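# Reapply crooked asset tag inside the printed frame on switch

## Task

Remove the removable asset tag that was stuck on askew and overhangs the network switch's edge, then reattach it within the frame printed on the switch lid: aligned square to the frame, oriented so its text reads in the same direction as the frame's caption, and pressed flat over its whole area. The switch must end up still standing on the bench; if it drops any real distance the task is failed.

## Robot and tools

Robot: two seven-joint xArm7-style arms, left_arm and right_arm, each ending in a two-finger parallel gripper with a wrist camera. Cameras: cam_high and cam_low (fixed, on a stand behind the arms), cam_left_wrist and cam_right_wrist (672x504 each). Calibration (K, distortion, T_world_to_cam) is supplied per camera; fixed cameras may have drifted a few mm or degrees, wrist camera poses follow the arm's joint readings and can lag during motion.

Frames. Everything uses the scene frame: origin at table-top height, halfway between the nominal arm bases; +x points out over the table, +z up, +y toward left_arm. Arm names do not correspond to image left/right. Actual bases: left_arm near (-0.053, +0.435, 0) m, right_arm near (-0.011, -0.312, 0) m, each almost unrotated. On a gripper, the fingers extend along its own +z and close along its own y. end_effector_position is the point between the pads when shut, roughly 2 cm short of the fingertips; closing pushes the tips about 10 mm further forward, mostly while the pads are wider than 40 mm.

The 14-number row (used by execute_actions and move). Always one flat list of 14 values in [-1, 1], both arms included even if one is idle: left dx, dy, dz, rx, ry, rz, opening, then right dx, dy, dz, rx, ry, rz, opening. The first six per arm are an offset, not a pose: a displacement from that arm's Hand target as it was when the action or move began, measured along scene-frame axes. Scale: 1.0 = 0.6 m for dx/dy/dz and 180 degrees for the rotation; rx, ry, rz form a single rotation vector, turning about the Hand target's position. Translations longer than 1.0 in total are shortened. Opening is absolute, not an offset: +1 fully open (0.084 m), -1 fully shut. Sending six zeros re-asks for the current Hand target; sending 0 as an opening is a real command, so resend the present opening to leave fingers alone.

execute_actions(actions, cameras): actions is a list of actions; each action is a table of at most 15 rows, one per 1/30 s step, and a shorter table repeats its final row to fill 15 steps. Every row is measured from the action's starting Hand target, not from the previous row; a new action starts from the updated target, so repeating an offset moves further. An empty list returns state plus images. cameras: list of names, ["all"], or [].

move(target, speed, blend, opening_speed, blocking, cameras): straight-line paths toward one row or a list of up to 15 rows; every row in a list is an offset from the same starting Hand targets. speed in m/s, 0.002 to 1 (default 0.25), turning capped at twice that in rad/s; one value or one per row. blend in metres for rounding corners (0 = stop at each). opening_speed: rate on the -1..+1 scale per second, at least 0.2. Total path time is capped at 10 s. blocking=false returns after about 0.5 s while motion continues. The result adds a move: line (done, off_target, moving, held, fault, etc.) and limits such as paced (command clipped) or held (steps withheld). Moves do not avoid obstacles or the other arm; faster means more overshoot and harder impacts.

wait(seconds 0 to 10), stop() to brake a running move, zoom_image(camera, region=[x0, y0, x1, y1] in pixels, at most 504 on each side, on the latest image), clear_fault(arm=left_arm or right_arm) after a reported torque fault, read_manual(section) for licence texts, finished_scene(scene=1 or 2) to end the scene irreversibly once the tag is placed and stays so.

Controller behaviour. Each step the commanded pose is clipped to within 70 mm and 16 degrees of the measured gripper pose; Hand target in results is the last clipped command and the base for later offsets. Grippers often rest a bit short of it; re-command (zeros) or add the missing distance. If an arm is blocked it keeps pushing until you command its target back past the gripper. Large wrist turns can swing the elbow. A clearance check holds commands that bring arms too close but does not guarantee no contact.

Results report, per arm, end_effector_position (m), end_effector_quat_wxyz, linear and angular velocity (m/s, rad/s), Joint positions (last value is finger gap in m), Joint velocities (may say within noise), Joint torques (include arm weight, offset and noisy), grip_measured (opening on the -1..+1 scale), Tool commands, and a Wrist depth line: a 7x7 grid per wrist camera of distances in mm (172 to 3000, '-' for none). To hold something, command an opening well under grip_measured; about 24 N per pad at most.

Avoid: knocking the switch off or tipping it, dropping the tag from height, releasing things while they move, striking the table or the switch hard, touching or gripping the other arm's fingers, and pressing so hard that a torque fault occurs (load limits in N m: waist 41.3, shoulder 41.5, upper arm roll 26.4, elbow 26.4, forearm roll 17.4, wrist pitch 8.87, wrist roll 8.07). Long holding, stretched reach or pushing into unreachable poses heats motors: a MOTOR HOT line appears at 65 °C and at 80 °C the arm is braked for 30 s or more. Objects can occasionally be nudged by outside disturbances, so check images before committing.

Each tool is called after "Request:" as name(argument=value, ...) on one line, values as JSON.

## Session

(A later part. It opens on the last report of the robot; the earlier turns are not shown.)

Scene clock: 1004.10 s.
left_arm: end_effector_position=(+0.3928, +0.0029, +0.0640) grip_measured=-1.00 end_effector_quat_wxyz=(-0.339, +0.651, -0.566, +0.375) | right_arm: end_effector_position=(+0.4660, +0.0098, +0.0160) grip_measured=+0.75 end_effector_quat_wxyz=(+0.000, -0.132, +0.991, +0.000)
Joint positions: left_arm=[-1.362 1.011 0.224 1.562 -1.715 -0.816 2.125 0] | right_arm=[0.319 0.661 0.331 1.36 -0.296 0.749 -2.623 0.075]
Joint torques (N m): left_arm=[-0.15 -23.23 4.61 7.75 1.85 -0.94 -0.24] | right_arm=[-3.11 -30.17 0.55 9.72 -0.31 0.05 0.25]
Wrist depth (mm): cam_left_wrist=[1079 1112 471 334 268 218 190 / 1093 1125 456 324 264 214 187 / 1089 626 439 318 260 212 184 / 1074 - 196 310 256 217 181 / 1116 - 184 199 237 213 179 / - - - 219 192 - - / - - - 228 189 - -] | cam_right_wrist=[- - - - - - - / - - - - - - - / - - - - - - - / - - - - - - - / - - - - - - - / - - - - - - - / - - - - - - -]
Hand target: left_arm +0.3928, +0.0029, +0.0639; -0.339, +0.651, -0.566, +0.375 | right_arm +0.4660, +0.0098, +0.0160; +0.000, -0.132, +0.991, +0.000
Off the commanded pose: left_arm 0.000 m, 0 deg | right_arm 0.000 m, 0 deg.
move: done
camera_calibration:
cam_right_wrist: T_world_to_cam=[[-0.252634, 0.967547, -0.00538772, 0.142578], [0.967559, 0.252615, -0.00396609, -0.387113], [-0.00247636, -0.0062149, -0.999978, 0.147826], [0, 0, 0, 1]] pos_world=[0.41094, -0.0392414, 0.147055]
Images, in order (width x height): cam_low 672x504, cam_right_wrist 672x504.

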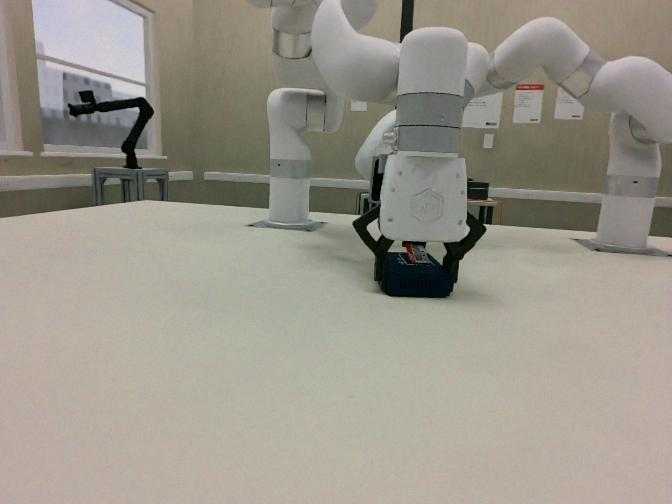

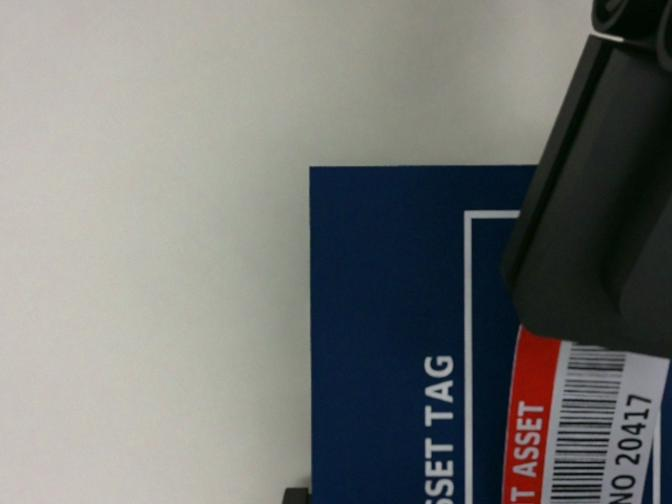

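Request:
move(target=[0.0006,-0.0024,-0.005,0,0,0,-1,0,0,0,0,0,0,0.3], speed=0.02, cameras=["cam_low","cam_right_wrist"])

Request:
zoom_image(camera="cam_right_wrist", region=[440, 260, 672, 504])

Request:
zoom_image(camera="cam_low", region=[396, 240, 440, 270])

Scene clock: 1053.33 s.
left_arm: end_effector_position=(+0.3932, +0.0015, +0.0610) grip_measured=-1.00 end_effector_quat_wxyz=(-0.339, +0.651, -0.566, +0.375) | right_arm: end_effector_position=(+0.4660, +0.0098, +0.0160) grip_measured=+0.75 end_effector_quat_wxyz=(+0.000, -0.132, +0.991, +0.000)
Joint positions: left_arm=[-1.36 1.022 0.222 1.574 -1.717 -0.817 2.126 0] | right_arm=[0.319 0.661 0.331 1.36 -0.296 0.749 -2.623 0.075]
Joint torques (N m): left_arm=[0.46 -22.98 3.84 8.11 0.86 -2.31 0.14] | right_arm=[-3.38 -30.22 0.38 9.63 -0.31 0.16 0.3]
Wrist depth (mm): cam_left_wrist=[1076 1117 462 327 264 214 186 / 1082 1123 446 319 260 219 183 / 1093 614 431 311 256 215 180 / 1071 599 195 304 250 212 185 / 1116 - 194 201 233 209 176 / - - - 212 187 - - / - - - 209 184 - -] | cam_right_wrist=[- - - - - - - / - - - - - - - / - - - - - - - / - - - - - - - / - - - - - - - / - - - - - - - / - - - - - - -]
Hand target: left_arm +0.3932, +0.0015, +0.0609; -0.339, +0.651, -0.566, +0.375 | right_arm +0.4660, +0.0098, +0.0160; +0.000, -0.132, +0.991, +0.000
Off the commanded pose: left_arm 0.000 m, 0 deg | right_arm 0.000 m, 0 deg.
move: done
camera_calibration:
cam_right_wrist: T_world_to_cam=[[-0.252634, 0.967547, -0.00538772, 0.142578], [0.967559, 0.252615, -0.00396609, -0.387113], [-0.00247636, -0.0062149, -0.999978, 0.147826], [0, 0, 0, 1]] pos_world=[0.41094, -0.0392414, 0.147055]
Images, in order (width x height): cam_low 672x504, cam_right_wrist 672x504.

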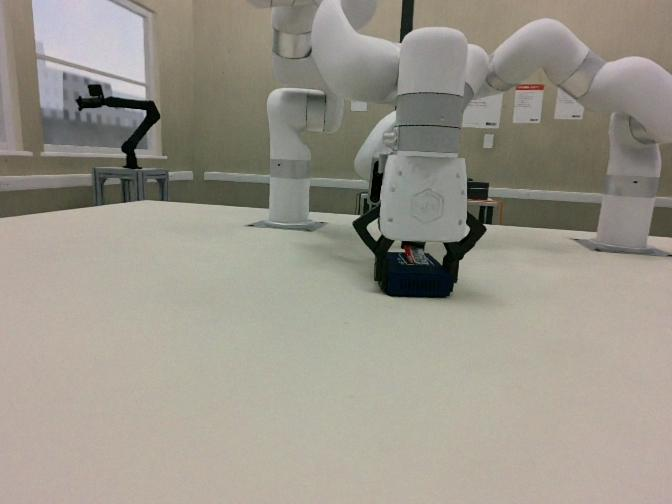

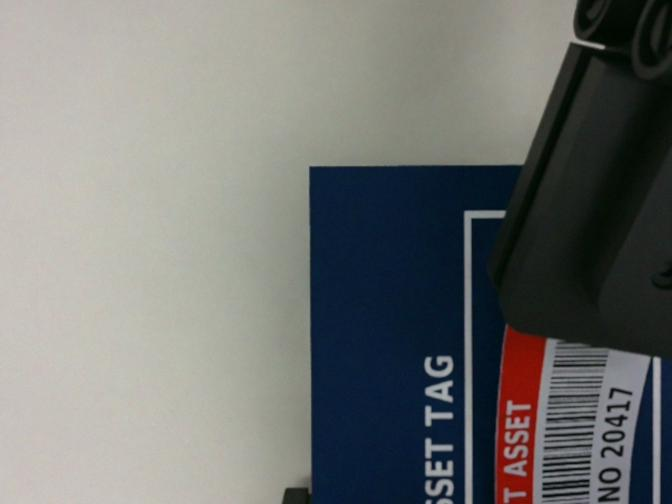

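Scaled by 2.066.

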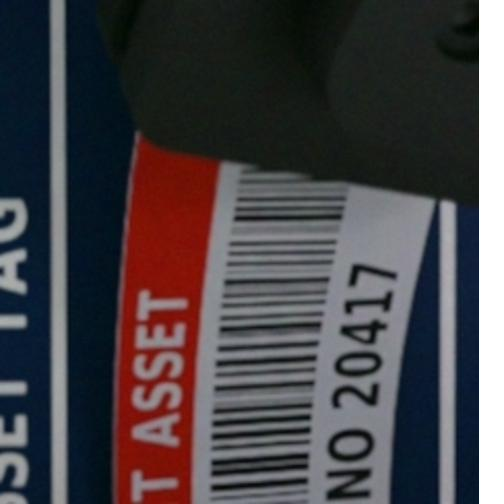

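Scaled by 11.455.

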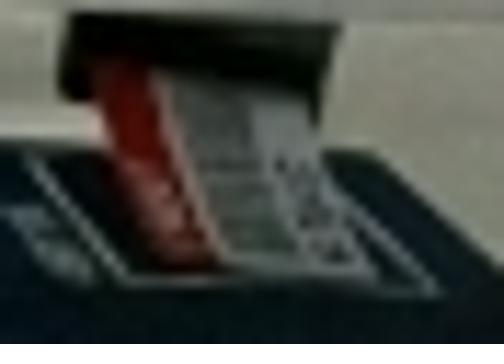

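Request:
move(target=[-0.0024,-0.0006,-0.0092,0,0,0,-1,0,0,0,0,0,0,0.3], speed=0.02, cameras=["cam_low","cam_right_wrist"])

Request:
zoom_image(camera="cam_right_wrist", region=[440, 260, 672, 504])

Request:
zoom_image(camera="cam_low", region=[396, 240, 440, 270])

Scene clock: 1071.43 s.
left_arm: end_effector_position=(+0.3918, +0.0011, +0.0555) grip_measured=-1.00 end_effector_quat_wxyz=(-0.339, +0.651, -0.566, +0.375) | right_arm: end_effector_position=(+0.4660, +0.0098, +0.0160) grip_measured=+0.75 end_effector_quat_wxyz=(+0.000, -0.132, +0.991, +0.000)
Joint positions: left_arm=[-1.363 1.036 0.222 1.578 -1.714 -0.817 2.114 0] | right_arm=[0.319 0.661 0.331 1.36 -0.296 0.749 -2.623 0.075]
Joint torques (N m): left_arm=[0.03 -23.43 4.69 8.1 1.86 -2.29 -0.23] | right_arm=[-3.06 -30.59 0.39 9.82 -0.42 0.14 0.34]
Wrist depth (mm): cam_left_wrist=[1079 1114 443 314 256 214 179 / 1086 625 430 306 250 210 183 / 1093 592 413 300 246 207 180 / 1116 185 195 311 240 204 178 / 1093 179 194 206 225 201 - / - - 184 217 189 - - / - - - 224 185 - -] | cam_right_wrist=[- - - - - - - / - - - - - - - / - - - - - - - / - - - - - - - / - - - - - - - / - - - - - - - / - - - - - - -]
Hand target: left_arm +0.3918, +0.0011, +0.0554; -0.339, +0.651, -0.566, +0.375 | right_arm +0.4660, +0.0098, +0.0160; +0.000, -0.132, +0.991, +0.000
Off the commanded pose: left_arm 0.000 m, 0 deg | right_arm 0.000 m, 0 deg.
move: done
camera_calibration:
cam_right_wrist: T_world_to_cam=[[-0.252634, 0.967547, -0.00538772, 0.142578], [0.967559, 0.252615, -0.00396609, -0.387113], [-0.00247636, -0.0062149, -0.999978, 0.147826], [0, 0, 0, 1]] pos_world=[0.41094, -0.0392414, 0.147055]
Images, in order (width x height): cam_low 672x504, cam_right_wrist 672x504.

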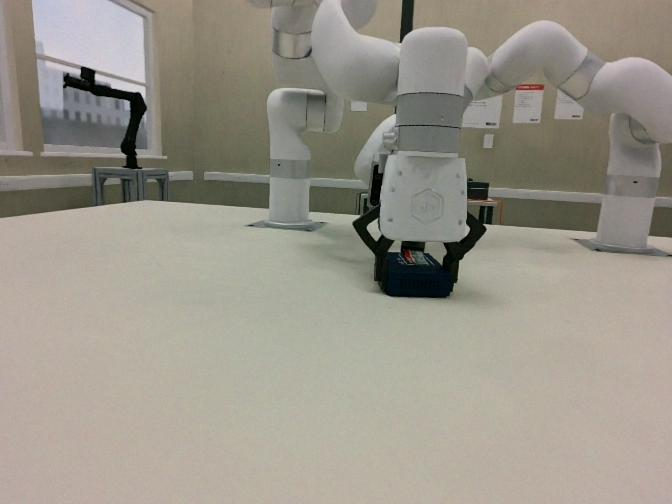

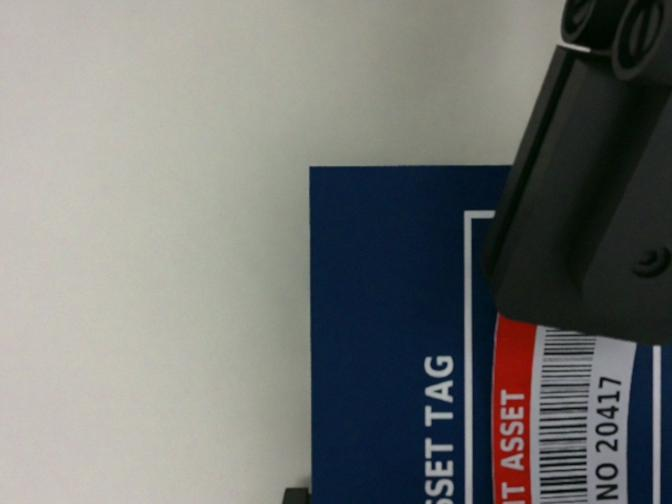

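Scaled by 2.066.

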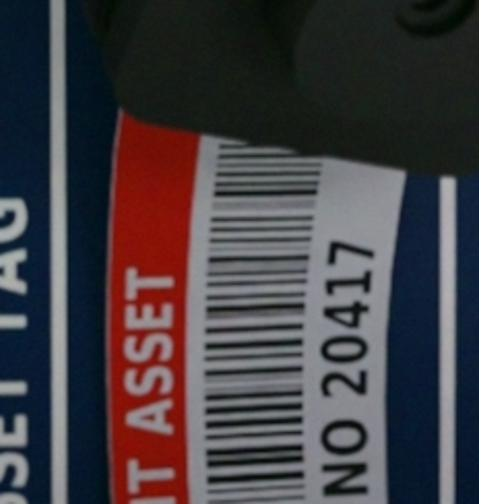

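Scaled by 11.455.

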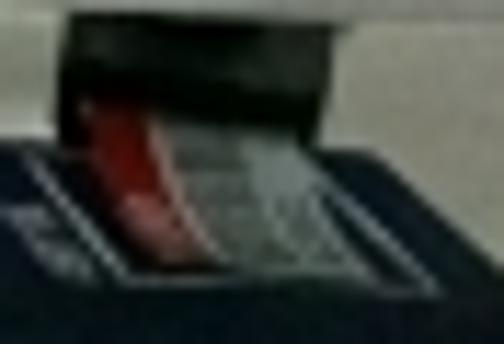

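Request:
move(target=[-0.0016,-0.0002,-0.0046,0,0,0,-1,0,0,0,0,0,0,0.3], speed=0.02, cameras=["cam_low","cam_right_wrist","cam_left_wrist"])

Request:
zoom_image(camera="cam_right_wrist", region=[440, 260, 672, 504])

Request:
zoom_image(camera="cam_low", region=[396, 240, 440, 270])

Scene clock: 1138.07 s.
left_arm: end_effector_position=(+0.3909, +0.0010, +0.0528) grip_measured=-1.00 end_effector_quat_wxyz=(-0.339, +0.651, -0.566, +0.375) | right_arm: end_effector_position=(+0.4660, +0.0098, +0.0159) grip_measured=+0.75 end_effector_quat_wxyz=(+0.000, -0.132, +0.991, +0.000)
Joint positions: left_arm=[-1.365 1.042 0.222 1.579 -1.712 -0.817 2.107 0] | right_arm=[0.319 0.661 0.331 1.36 -0.296 0.749 -2.623 0.075]
Joint torques (N m): left_arm=[-0.01 -21.66 3.69 6.95 1.09 -1.57 -0.22] | right_arm=[-3.64 -32.71 0.27 12.01 -0.42 -0.57 0.25]
Wrist depth (mm): cam_left_wrist=[1077 1119 436 309 252 210 182 / 1089 613 423 300 246 207 179 / 1088 582 411 296 242 203 178 / 1108 185 194 306 236 200 175 / 1098 179 192 211 221 197 - / - - 175 225 186 - - / - - - 219 183 - -] | cam_right_wrist=[- - - - - - - / - - - - - - - / - - - - - - - / - - - - - - - / - - - - - - - / - - - - - - - / - - - - - - -]
Hand target: left_arm +0.3908, +0.0010, +0.0527; -0.339, +0.651, -0.566, +0.375 | right_arm +0.4660, +0.0098, +0.0160; +0.000, -0.132, +0.991, +0.000
Off the commanded pose: left_arm 0.000 m, 0 deg | right_arm 0.000 m, 0 deg.
move: done
camera_calibration:
cam_left_wrist: T_world_to_cam=[[-0.489265, -0.121598, -0.863617, 0.266773], [-0.0598935, 0.992579, -0.105824, 0.101879], [0.870076, -0.0000511494, -0.492917, -0.188306], [0, 0, 0, 1]] pos_world=[0.300465, -0.0686936, 0.148352]
cam_right_wrist: T_world_to_cam=[[-0.252636, 0.967546, -0.00543392, 0.142585], [0.967558, 0.252615, -0.00418486, -0.38708], [-0.00267636, -0.00631488, -0.999976, 0.147904], [0, 0, 0, 1]] pos_world=[0.41094, -0.0392413, 0.147055]
Images, in order (width x height): cam_low 672x504, cam_left_wrist 672x504, cam_right_wrist 672x504.

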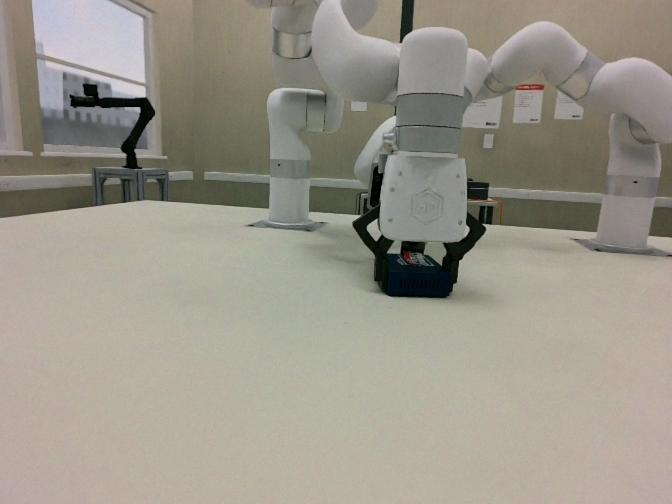

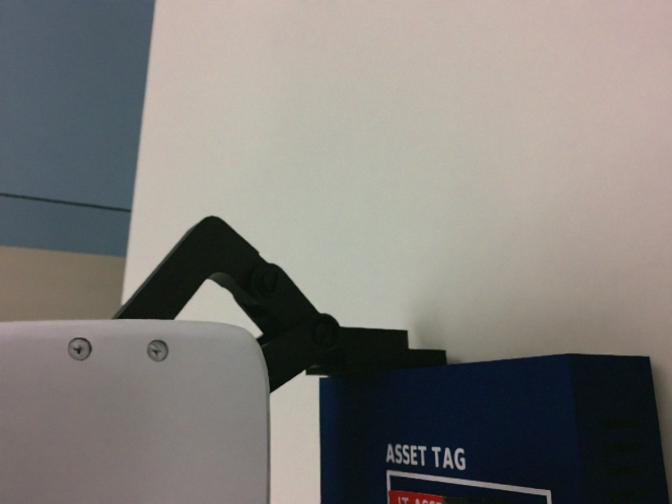

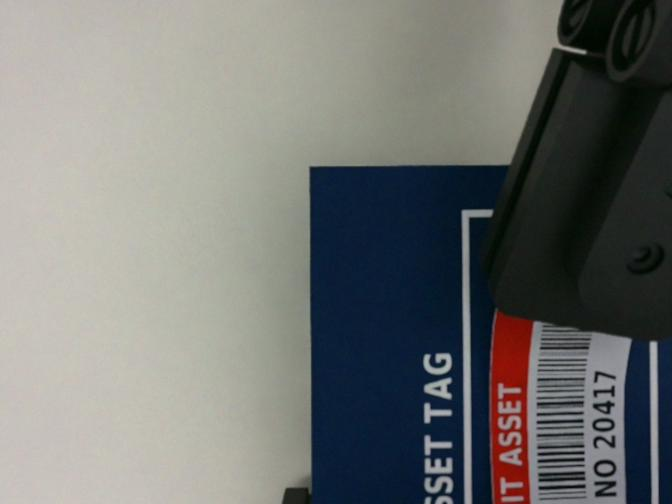

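Scaled by 2.066.

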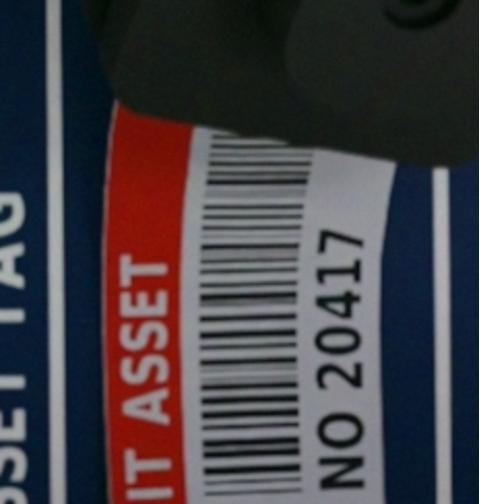

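Scaled by 11.455.

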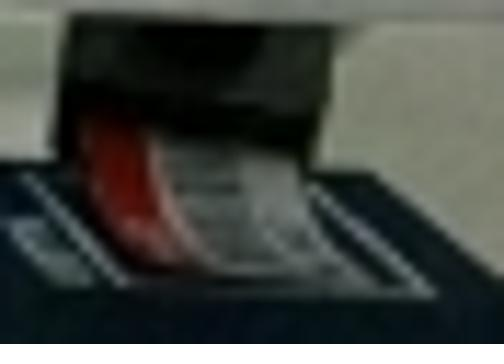

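Request:
move(target=[0,0,0.0033,0,0,0,-0.92,0,0,0,0,0,0,0.3], speed=0.02, opening_speed=0.2, cameras=["cam_low","cam_right_wrist"])

Request:
zoom_image(camera="cam_right_wrist", region=[440, 260, 672, 504])

Request:
zoom_image(camera="cam_low", region=[396, 240, 440, 270])

Scene clock: 1152.17 s.
left_arm: end_effector_position=(+0.3908, +0.0010, +0.0545) grip_measured=-0.94 end_effector_quat_wxyz=(-0.339, +0.651, -0.566, +0.375) | right_arm: end_effector_position=(+0.4661, +0.0097, +0.0160) grip_measured=+0.75 end_effector_quat_wxyz=(+0.000, -0.132, +0.991, +0.000)
Joint positions: left_arm=[-1.365 1.037 0.222 1.577 -1.714 -0.818 2.111 0.002] | right_arm=[0.319 0.661 0.331 1.36 -0.296 0.749 -2.623 0.075]
Joint torques (N m): left_arm=[0 -24.2 3.67 7.66 0.81 -2.21 0.24] | right_arm=[-2.67 -33.13 1.09 12.42 -0.41 -1.31 0.41]
Wrist depth (mm): cam_left_wrist=[1076 1117 442 313 255 213 184 / 1088 622 428 304 249 210 182 / 1089 588 416 300 244 206 179 / 1114 185 194 309 239 202 177 / 1093 179 193 200 224 200 - / - - 175 228 188 - - / - - - 221 185 - -] | cam_right_wrist=[- - - - - - - / - - - - - - - / - - - - - - - / - - - - - - - / - - - - - - - / - - - - - - - / - - - - - - -]
Hand target: left_arm +0.3908, +0.0010, +0.0546; -0.339, +0.651, -0.566, +0.375 | right_arm +0.4660, +0.0098, +0.0160; +0.000, -0.132, +0.991, +0.000
Off the commanded pose: left_arm 0.000 m, 0 deg | right_arm 0.000 m, 0 deg.
move: done
camera_calibration:
cam_right_wrist: T_world_to_cam=[[-0.252541, 0.967571, -0.00538868, 0.142566], [0.967583, 0.252522, -0.0039653, -0.387223], [-0.00247595, -0.0062154, -0.999978, 0.147826], [0, 0, 0, 1]] pos_world=[0.41104, -0.0392415, 0.147055]
Images, in order (width x height): cam_low 672x504, cam_right_wrist 672x504.

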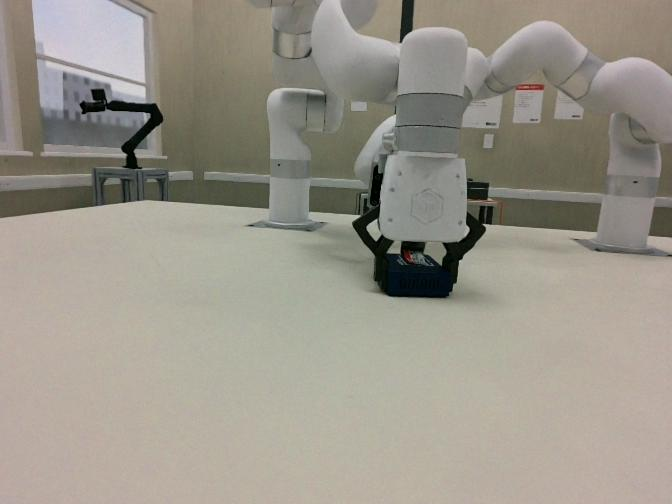

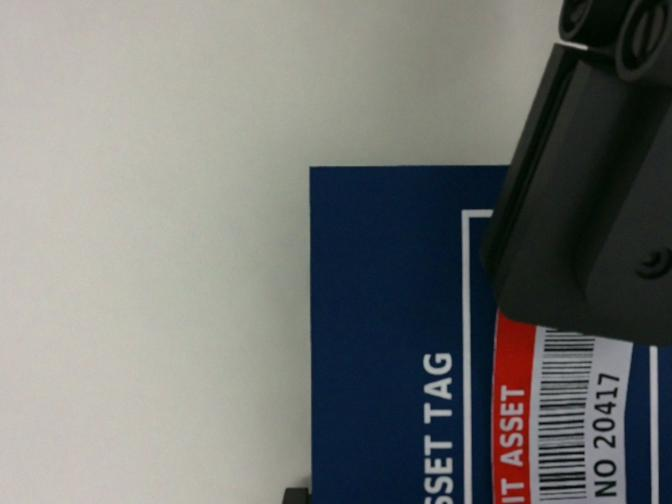

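Scaled by 2.066.

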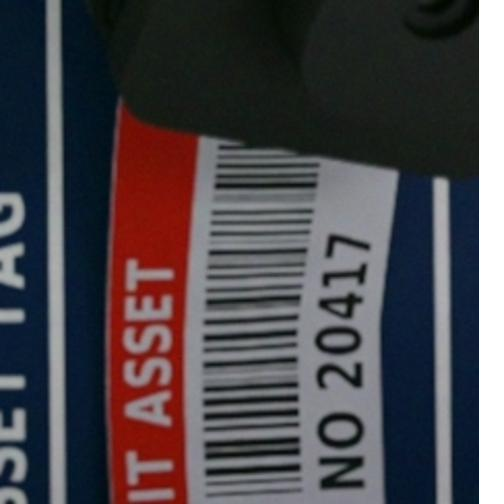

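Scaled by 11.455.

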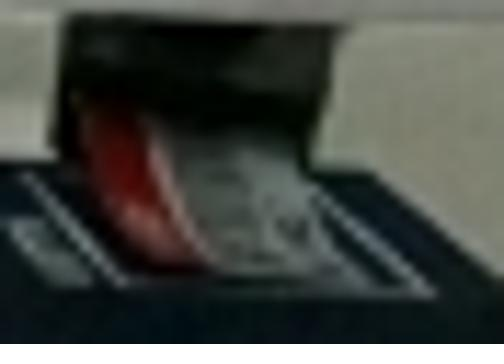

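Request:
move(target=[-0.0219,-0.0004,0.0122,0,0,0,-0.88,0,0,0,0,0,0,0.3], speed=0.03, opening_speed=0.2, cameras=["cam_low","cam_right_wrist"])

Request:
zoom_image(camera="cam_right_wrist", region=[440, 160, 672, 504])

Request:
zoom_image(camera="cam_low", region=[396, 240, 440, 270])

Scene clock: 1161.17 s.
left_arm: end_effector_position=(+0.3777, +0.0008, +0.0619) grip_measured=-0.90 end_effector_quat_wxyz=(-0.339, +0.651, -0.566, +0.375) | right_arm: end_effector_position=(+0.4660, +0.0098, +0.0160) grip_measured=+0.75 end_effector_quat_wxyz=(+0.000, -0.132, +0.991, +0.000)
Joint positions: left_arm=[-1.387 1.005 0.217 1.54 -1.722 -0.834 2.106 0.004] | right_arm=[0.319 0.661 0.331 1.36 -0.296 0.749 -2.623 0.075]
Joint torques (N m): left_arm=[-0.72 -23.75 3.41 7.96 0.76 -2.28 -0.24] | right_arm=[-1.54 -31.63 1.1 12.38 0.21 -1.45 0.23]
Wrist depth (mm): cam_left_wrist=[1093 1130 464 329 265 215 187 / 1098 1136 450 320 262 220 184 / 1105 619 433 314 258 216 182 / 1086 602 211 305 252 213 180 / 1134 181 200 215 236 203 184 / - 173 184 229 190 - - / - - 179 224 188 - -] | cam_right_wrist=[- - - - - - - / - - - - - - - / - - - - - - - / - - - - - - - / - - - - - - - / - - - - - - - / - - - - - - -]
Hand target: left_arm +0.3777, +0.0007, +0.0620; -0.339, +0.651, -0.566, +0.375 | right_arm +0.4660, +0.0098, +0.0160; +0.000, -0.132, +0.991, +0.000
Off the commanded pose: left_arm 0.000 m, 0 deg | right_arm 0.000 m, 0 deg.
move: done
camera_calibration:
cam_right_wrist: T_world_to_cam=[[-0.252634, 0.967547, -0.00538772, 0.142578], [0.967559, 0.252615, -0.00396609, -0.387113], [-0.00247636, -0.0062149, -0.999978, 0.147826], [0, 0, 0, 1]] pos_world=[0.41094, -0.0392414, 0.147055]
Images, in order (width x height): cam_low 672x504, cam_right_wrist 672x504.

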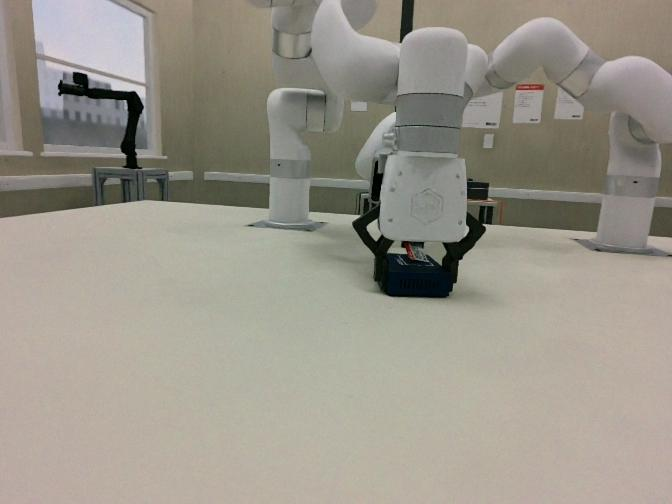

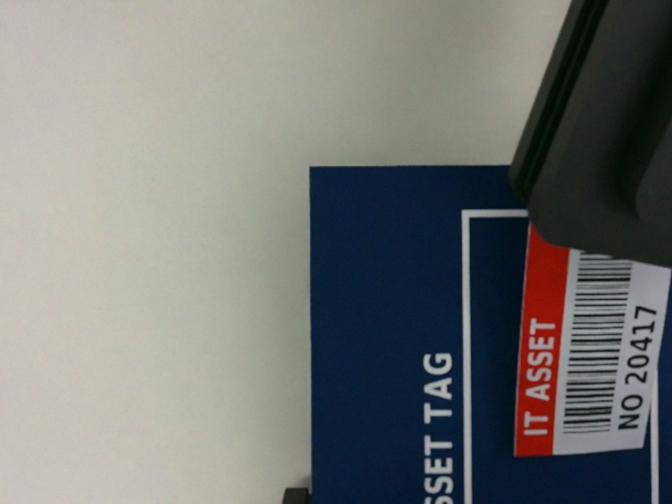

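Scaled by 1.465.

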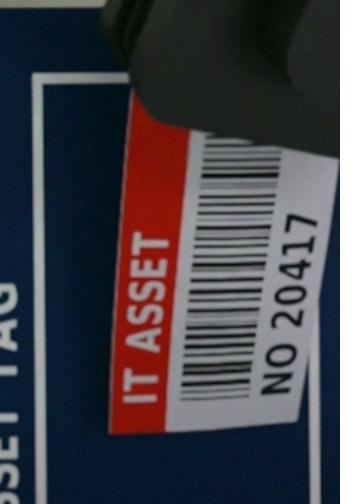

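Scaled by 11.455.

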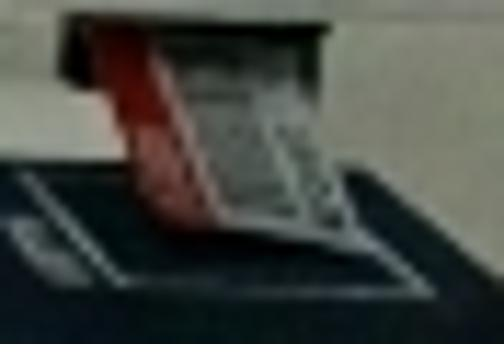

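Request:
move(target=[[0,0,0.005,-0.0094,-0.0025,-0.0168,-1,0,0,0,0,0,0,0.3],[0.0238,0.0013,0.008,-0.0094,-0.0025,-0.0168,-1,0,0,0,0,0,0,0.3]], speed=0.03, cameras=["cam_low","cam_right_wrist"])

Request:
zoom_image(camera="cam_right_wrist", region=[440, 160, 672, 504])

Request:
zoom_image(camera="cam_low", region=[396, 240, 440, 270])

Scene clock: 1199.63 s.
left_arm: end_effector_position=(+0.3919, +0.0015, +0.0668) grip_measured=-1.00 end_effector_quat_wxyz=(-0.321, +0.639, -0.576, +0.395) | right_arm: end_effector_position=(+0.4660, +0.0098, +0.0160) grip_measured=+0.75 end_effector_quat_wxyz=(+0.000, -0.132, +0.991, +0.000)
Joint positions: left_arm=[-1.405 0.971 0.271 1.442 -1.593 -0.757 1.973 0] | right_arm=[0.319 0.661 0.331 1.36 -0.296 0.749 -2.623 0.075]
Joint torques (N m): left_arm=[0.59 -22.17 5.28 7.95 1.03 -1.08 0.22] | right_arm=[-2.66 -31.82 1.51 12.4 0.05 -2.26 0.25]
Wrist depth (mm): cam_left_wrist=[1096 1164 519 364 288 233 199 / 1101 1141 495 348 281 227 197 / 1100 1141 468 338 272 222 194 / 1077 580 379 325 265 216 189 / - - 189 206 249 214 185 / - - - 184 205 180 - / - - - 178 197 - -] | cam_right_wrist=[- - - - - - - / - - - - - - - / - - - - - - - / - - - - - - - / - - - - - - - / - - - - - - - / - - - - - - -]
Hand target: left_arm +0.3919, +0.0015, +0.0668; -0.321, +0.639, -0.576, +0.395 | right_arm +0.4660, +0.0098, +0.0160; +0.000, -0.132, +0.991, +0.000
Off the commanded pose: left_arm 0.000 m, 0 deg | right_arm 0.000 m, 0 deg.
move: done
camera_calibration:
cam_right_wrist: T_world_to_cam=[[-0.252634, 0.967547, -0.00538772, 0.142578], [0.967559, 0.252615, -0.00396609, -0.387113], [-0.00247636, -0.0062149, -0.999978, 0.147826], [0, 0, 0, 1]] pos_world=[0.41094, -0.0392414, 0.147055]
Images, in order (width x height): cam_low 672x504, cam_right_wrist 672x504.

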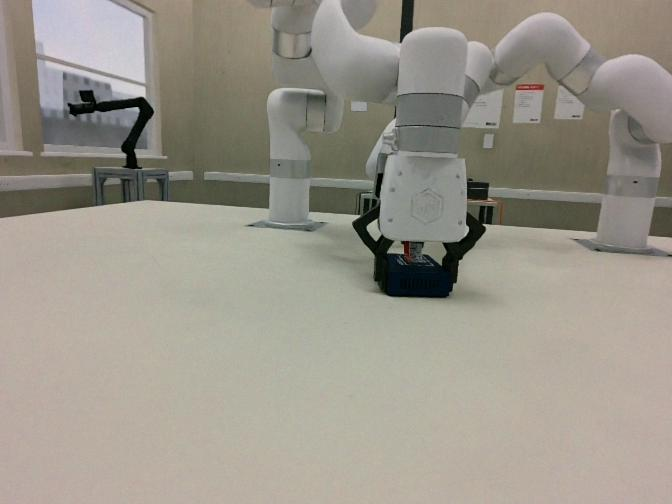

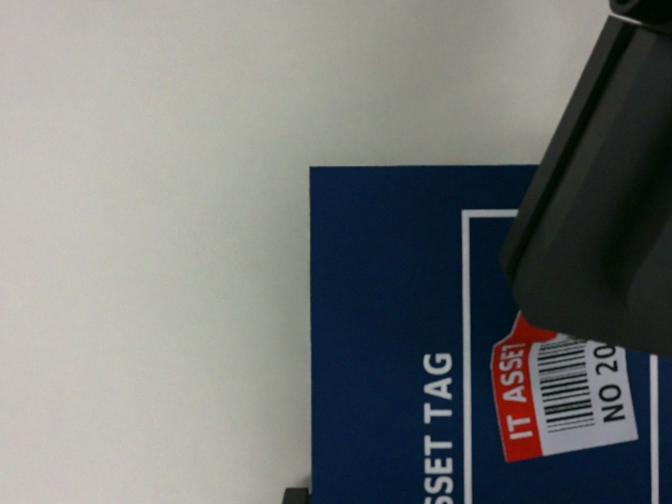

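Scaled by 1.465.

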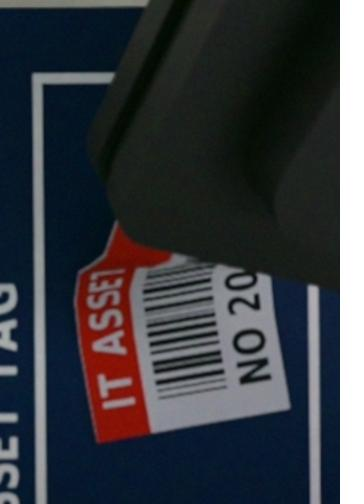

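Scaled by 11.455.

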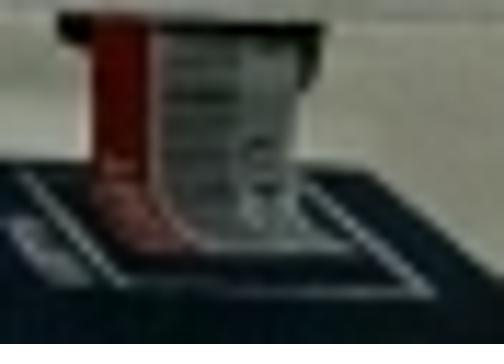

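Request:
move(target=[0,0,0.02,0,0,0,-1,0,0,0,0,0,0,0.3], speed=0.03, cameras=["cam_low","cam_right_wrist"])

Request:
zoom_image(camera="cam_low", region=[396, 240, 440, 270])

Scene clock: 1209.93 s.
left_arm: end_effector_position=(+0.3920, +0.0016, +0.0741) grip_measured=-1.00 end_effector_quat_wxyz=(-0.321, +0.639, -0.576, +0.395) | right_arm: end_effector_position=(+0.4661, +0.0098, +0.0160) grip_measured=+0.75 end_effector_quat_wxyz=(+0.000, -0.132, +0.991, +0.000)
Joint positions: left_arm=[-1.404 0.952 0.27 1.438 -1.602 -0.758 1.992 0] | right_arm=[0.319 0.661 0.331 1.36 -0.296 0.749 -2.623 0.075]
Joint torques (N m): left_arm=[-0.32 -22.86 4.21 8.23 1.76 -1.09 -0.13] | right_arm=[-0.85 -31.91 1.83 12.17 0.05 -2.03 0.2]
Wrist depth (mm): cam_left_wrist=[1101 1155 548 384 303 246 210 / 1098 1158 522 368 296 239 206 / 1094 1139 493 356 286 233 201 / 1082 - 440 338 279 227 198 / 1098 - 188 207 259 223 195 / - - - 184 212 183 - / - - - 179 209 180 -] | cam_right_wrist=[- - - - - - - / - - - - - - - / - - - - - - - / - - - - - - - / - - - - - - - / - - - - - - - / - - - - - - -]
Hand target: left_arm +0.3920, +0.0016, +0.0739; -0.321, +0.639, -0.576, +0.395 (not the last commanded pose) | right_arm +0.4660, +0.0098, +0.0160; +0.000, -0.132, +0.991, +0.000
Off the commanded pose: left_arm 0.005 m, 0 deg | right_arm 0.000 m, 0 deg.
move: held (left_arm; a check stopped the path); limits=held
pose unreachable (left arm): on one or more control steps of this call, first in action 0 (counted from 0), this arm could not follow its commanded pose, so it was not sent that pose on those steps. It may still have moved: this result reports where it is.
cause: moving toward the commanded pose would bring a part of the arm too close to another arm (this arm's gripper and a part of the right arm just beyond its joint 7 (wrist roll), 3 mm apart when this arm was first held).
camera_calibration:
cam_right_wrist: T_world_to_cam=[[-0.252541, 0.967571, -0.00538868, 0.142566], [0.967583, 0.252522, -0.0039653, -0.387223], [-0.00247595, -0.0062154, -0.999978, 0.147826], [0, 0, 0, 1]] pos_world=[0.41104, -0.0392415, 0.147055]
Images, in order (width x height): cam_low 672x504, cam_right_wrist 672x504.

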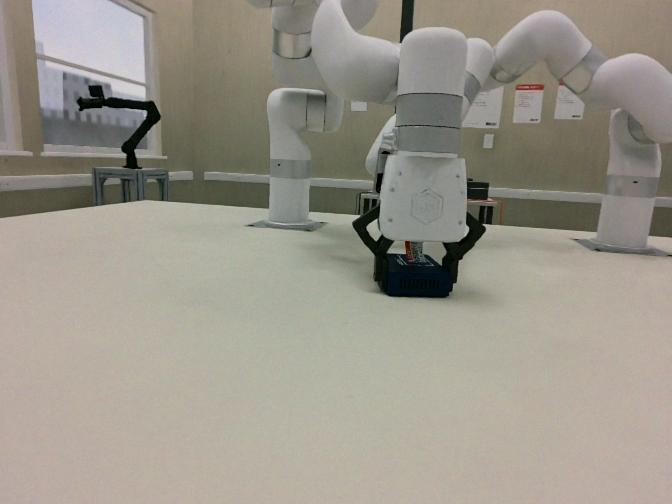

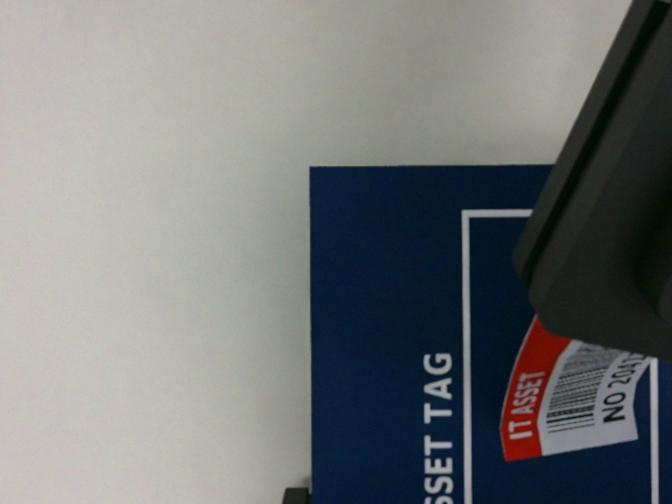

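Scaled by 11.455.

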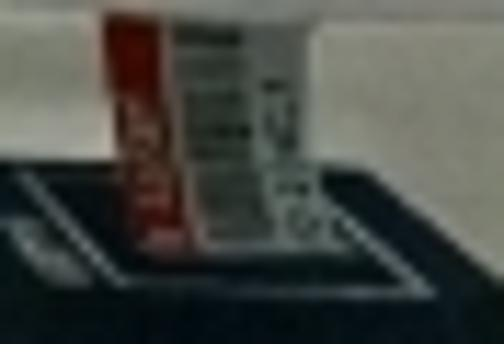

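Request:
move(target=[[-0.03,-0.005,0.0,0,0,0,-1,0,0,0,0,0,0,0.3],[-0.04,-0.005,0.04,0,0,0,-1,0,0,0,0,0,0,0.3]], speed=0.04, blend=0.005, cameras=["cam_low","cam_right_wrist"])

Request:
zoom_image(camera="cam_low", region=[376, 220, 460, 300])

Scene clock: 1226.90 s.
left_arm: end_effector_position=(+0.3680, -0.0014, +0.0979) grip_measured=-1.00 end_effector_quat_wxyz=(-0.321, +0.639, -0.576, +0.395) | right_arm: end_effector_position=(+0.4660, +0.0098, +0.0160) grip_measured=+0.75 end_effector_quat_wxyz=(+0.000, -0.132, +0.991, +0.000)
Joint positions: left_arm=[-1.437 0.876 0.25 1.397 -1.651 -0.799 2.044 0] | right_arm=[0.319 0.661 0.331 1.36 -0.296 0.749 -2.623 0.075]
Joint torques (N m): left_arm=[-0.21 -22.48 3.88 7.67 0.7 -2.37 0.18] | right_arm=[-1.75 -33.2 2.17 11.87 0.22 -2.23 0.14]
Wrist depth (mm): cam_left_wrist=[1114 1174 583 442 350 283 242 / 1119 1180 557 422 340 275 238 / 1123 1184 565 409 329 269 232 / 1116 1162 506 389 321 262 228 / 1098 191 205 237 297 257 223 / - 179 194 212 245 209 191 / - 175 187 202 248 205 185] | cam_right_wrist=[- - - - - - - / - - - - - - - / - - - - - - - / - - - - - - - / - - - - - - - / - - - - - - - / - - - - - - -]
Hand target: left_arm +0.3680, -0.0014, +0.0979; -0.321, +0.639, -0.576, +0.395 | right_arm +0.4660, +0.0098, +0.0160; +0.000, -0.132, +0.991, +0.000
Off the commanded pose: left_arm 0.000 m, 0 deg | right_arm 0.000 m, 0 deg.
move: done
camera_calibration:
cam_right_wrist: T_world_to_cam=[[-0.252634, 0.967547, -0.00538772, 0.142578], [0.967559, 0.252615, -0.00396609, -0.387113], [-0.00247636, -0.0062149, -0.999978, 0.147826], [0, 0, 0, 1]] pos_world=[0.41094, -0.0392414, 0.147055]
Images, in order (width x height): cam_low 672x504, cam_right_wrist 672x504.

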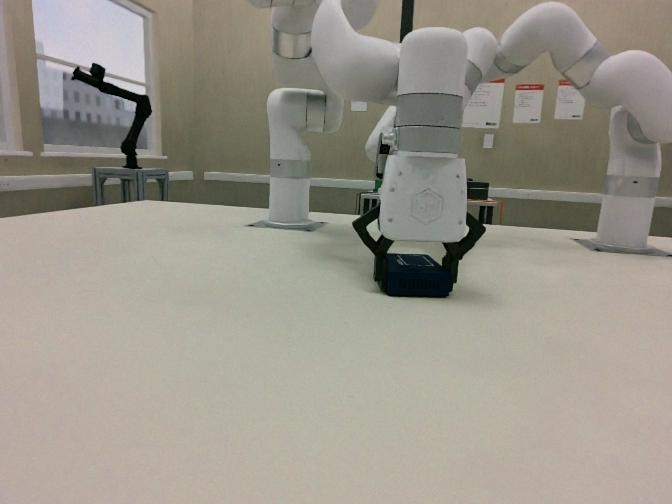

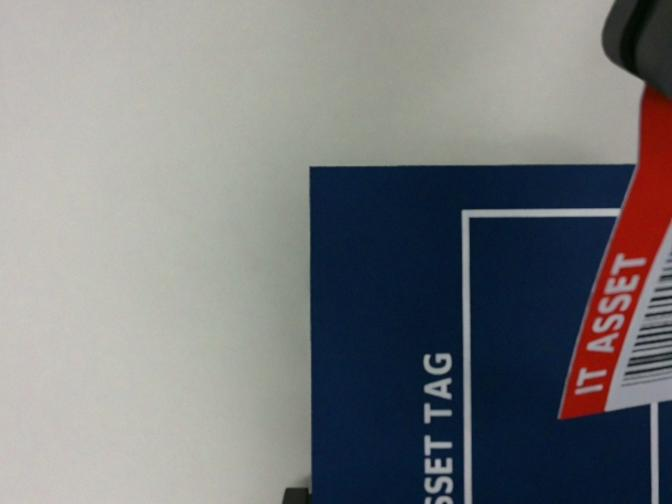

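Scaled by 6.000.

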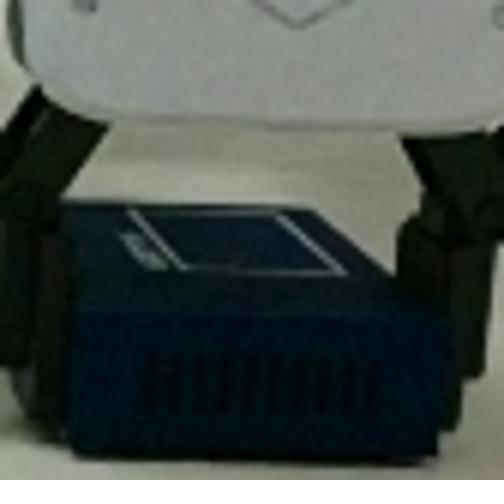

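Request:
move(target=[[0,0,0,0,0,0,-1,0,0,0,0,0,0,1],[0,0,0,0,0,0,-1,0,0,0.19,0,0,0,1]], speed=0.12, opening_speed=0.5, cameras=["all"])

Scene clock: 1246.33 s.
left_arm: end_effector_position=(+0.3680, -0.0014, +0.0979) grip_measured=-1.00 end_effector_quat_wxyz=(-0.321, +0.639, -0.576, +0.395) | right_arm: end_effector_position=(+0.4660, +0.0098, +0.1299) grip_measured=+1.00 end_effector_quat_wxyz=(+0.000, -0.132, +0.991, +0.000)
Joint positions: left_arm=[-1.437 0.876 0.25 1.397 -1.651 -0.799 2.044 0] | right_arm=[0.284 0.471 0.387 1.42 -0.206 0.99 -2.681 0.084]
Joint torques (N m): left_arm=[0.2 -22.54 3.86 8.15 0.93 -2.32 0.13] | right_arm=[-0.58 -31.22 2.61 13.56 0.57 -0.71 -0.04]
Wrist depth (mm): cam_left_wrist=[1110 1176 584 443 350 283 242 / 1119 1182 558 423 341 275 238 / 1117 1180 566 410 329 269 232 / 1093 1164 542 392 321 262 228 / 185 206 488 382 311 257 222 / 1141 1180 494 371 267 209 191 / 1139 630 470 378 248 205 185] | cam_right_wrist=[265 265 264 264 - - 262 / 265 264 264 263 - - 262 / 264 264 264 263 - - 261 / 264 264 263 231 189 231 261 / 264 264 263 232 230 230 261 / 264 264 263 231 231 261 260 / 264 264 263 231 230 261 260]
Hand target: left_arm +0.3680, -0.0014, +0.0979; -0.321, +0.639, -0.576, +0.395 | right_arm +0.4660, +0.0098, +0.1300; +0.000, -0.132, +0.991, +0.000
Off the commanded pose: left_arm 0.000 m, 0 deg | right_arm 0.000 m, 0 deg.
move: done
camera_calibration:
cam_left_wrist: T_world_to_cam=[[-0.489191, -0.121225, -0.863711, 0.294212], [-0.00646157, 0.99077, -0.135398, 0.0908618], [0.872153, -0.0606548, -0.48546, -0.147729], [0, 0, 0, 1]] pos_world=[0.273356, -0.0633178, 0.1947]
cam_right_wrist: T_world_to_cam=[[-0.252634, 0.967547, -0.00538772, 0.143192], [0.967559, 0.252615, -0.00396609, -0.386661], [-0.00247636, -0.0062149, -0.999978, 0.261823], [0, 0, 0, 1]] pos_world=[0.41094, -0.0392414, 0.261055]

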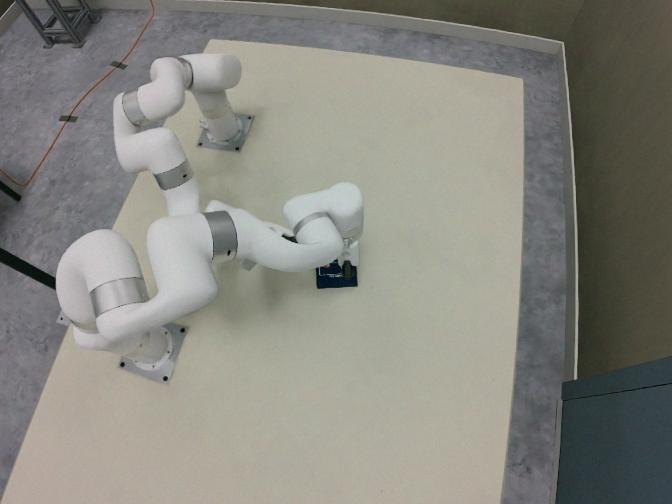

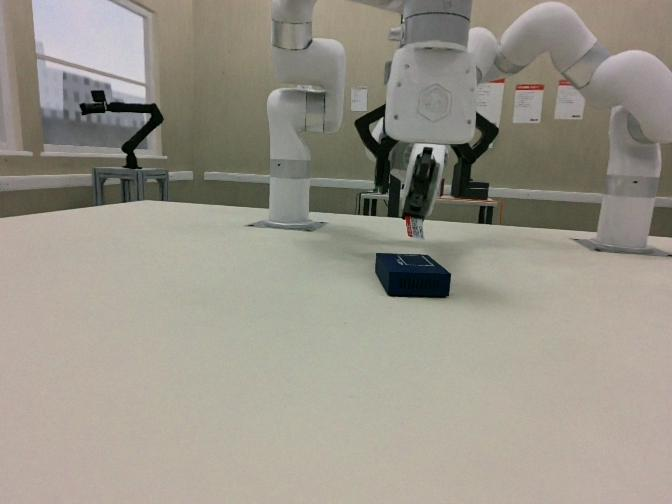

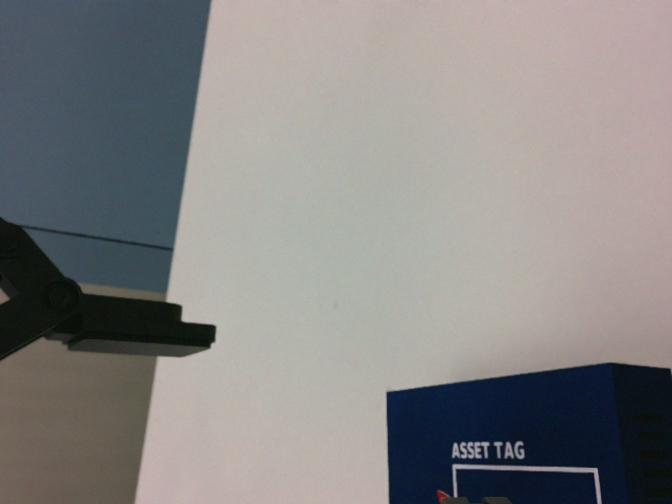

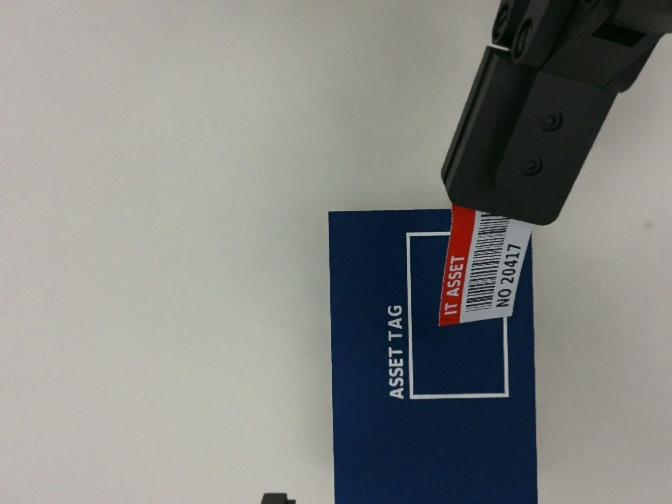

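Request:
zoom_image(camera="cam_right_wrist", region=[380, 170, 560, 410])

Request:
zoom_image(camera="cam_low", region=[366, 130, 476, 310])

Scaled by 2.100.

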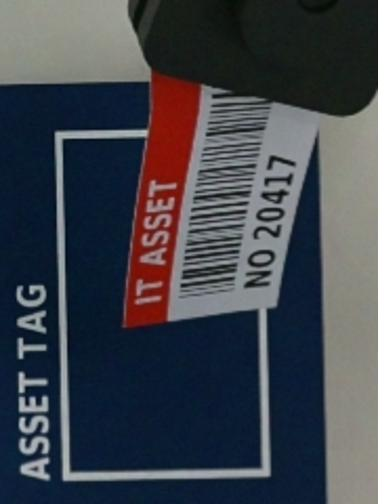

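Scaled by 2.800.

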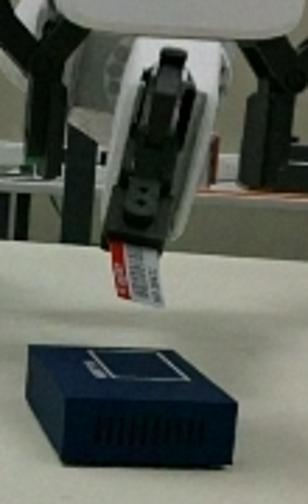

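Request:
move(target=[0,0,0,0.0644,0.0171,-0.0278,-1,0,0,0,0,0,0,-1], speed=0.08, cameras=["cam_right_wrist","cam_low"])

Scene clock: 1326.10 s.
left_arm: end_effector_position=(+0.3680, -0.0014, +0.0979) grip_measured=-1.00 end_effector_quat_wxyz=(+0.351, -0.588, +0.649, -0.331) | right_arm: end_effector_position=(+0.4660, +0.0098, +0.1300) grip_measured=-1.00 end_effector_quat_wxyz=(+0.000, -0.132, +0.991, +0.000)
Joint positions: left_arm=[-1.373 0.862 0.185 1.47 -1.755 -0.809 2.419 0] | right_arm=[0.284 0.471 0.387 1.42 -0.205 0.99 -2.681 0]
Joint torques (N m): left_arm=[0.43 -22.58 2.84 8.71 1.06 -2.21 0.21] | right_arm=[-0.41 -29.85 2.35 13.2 0.45 -0.78 -0.16]
Wrist depth (mm): cam_left_wrist=[1139 566 427 327 276 230 203 / 1132 574 434 331 278 231 205 / 1126 586 440 334 280 233 206 / 1136 593 447 336 283 235 208 / 1121 602 451 341 285 226 201 / 1126 614 459 367 238 205 193 / 1107 570 464 369 240 198 184] | cam_right_wrist=[266 265 264 264 - - 262 / 265 265 264 263 - - 262 / 265 264 263 263 - 261 262 / 265 264 264 231 232 193 261 / 264 264 264 231 231 231 261 / 264 264 263 231 231 261 261 / 264 263 262 231 231 260 261]
Hand target: left_arm +0.3680, -0.0014, +0.0979; +0.351, -0.588, +0.649, -0.331 | right_arm +0.4660, +0.0098, +0.1300; +0.000, -0.132, +0.991, +0.000
Off the commanded pose: left_arm 0.000 m, 0 deg | right_arm 0.000 m, 0 deg.
move: done
camera_calibration:
cam_right_wrist: T_world_to_cam=[[-0.252634, 0.967547, -0.00538772, 0.143192], [0.967559, 0.252615, -0.00396609, -0.386661], [-0.00247636, -0.0062149, -0.999978, 0.261823], [0, 0, 0, 1]] pos_world=[0.41094, -0.0392414, 0.261055]
Images, in order (width x height): cam_low 672x504, cam_right_wrist 672x504.

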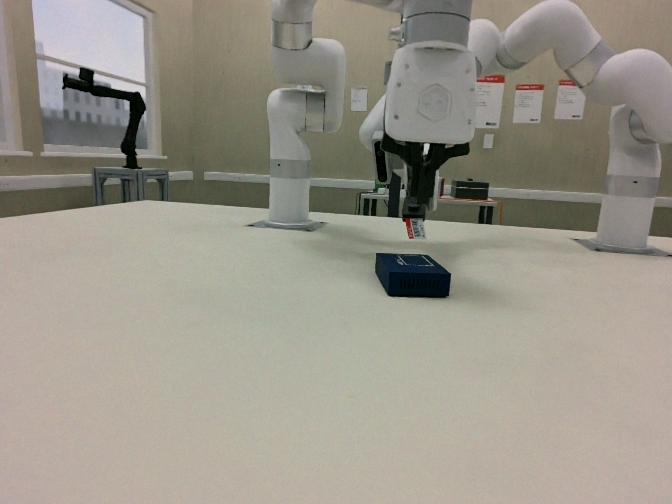

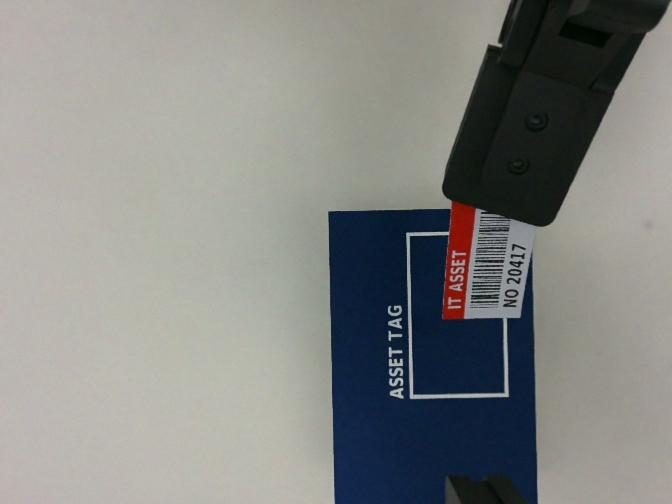

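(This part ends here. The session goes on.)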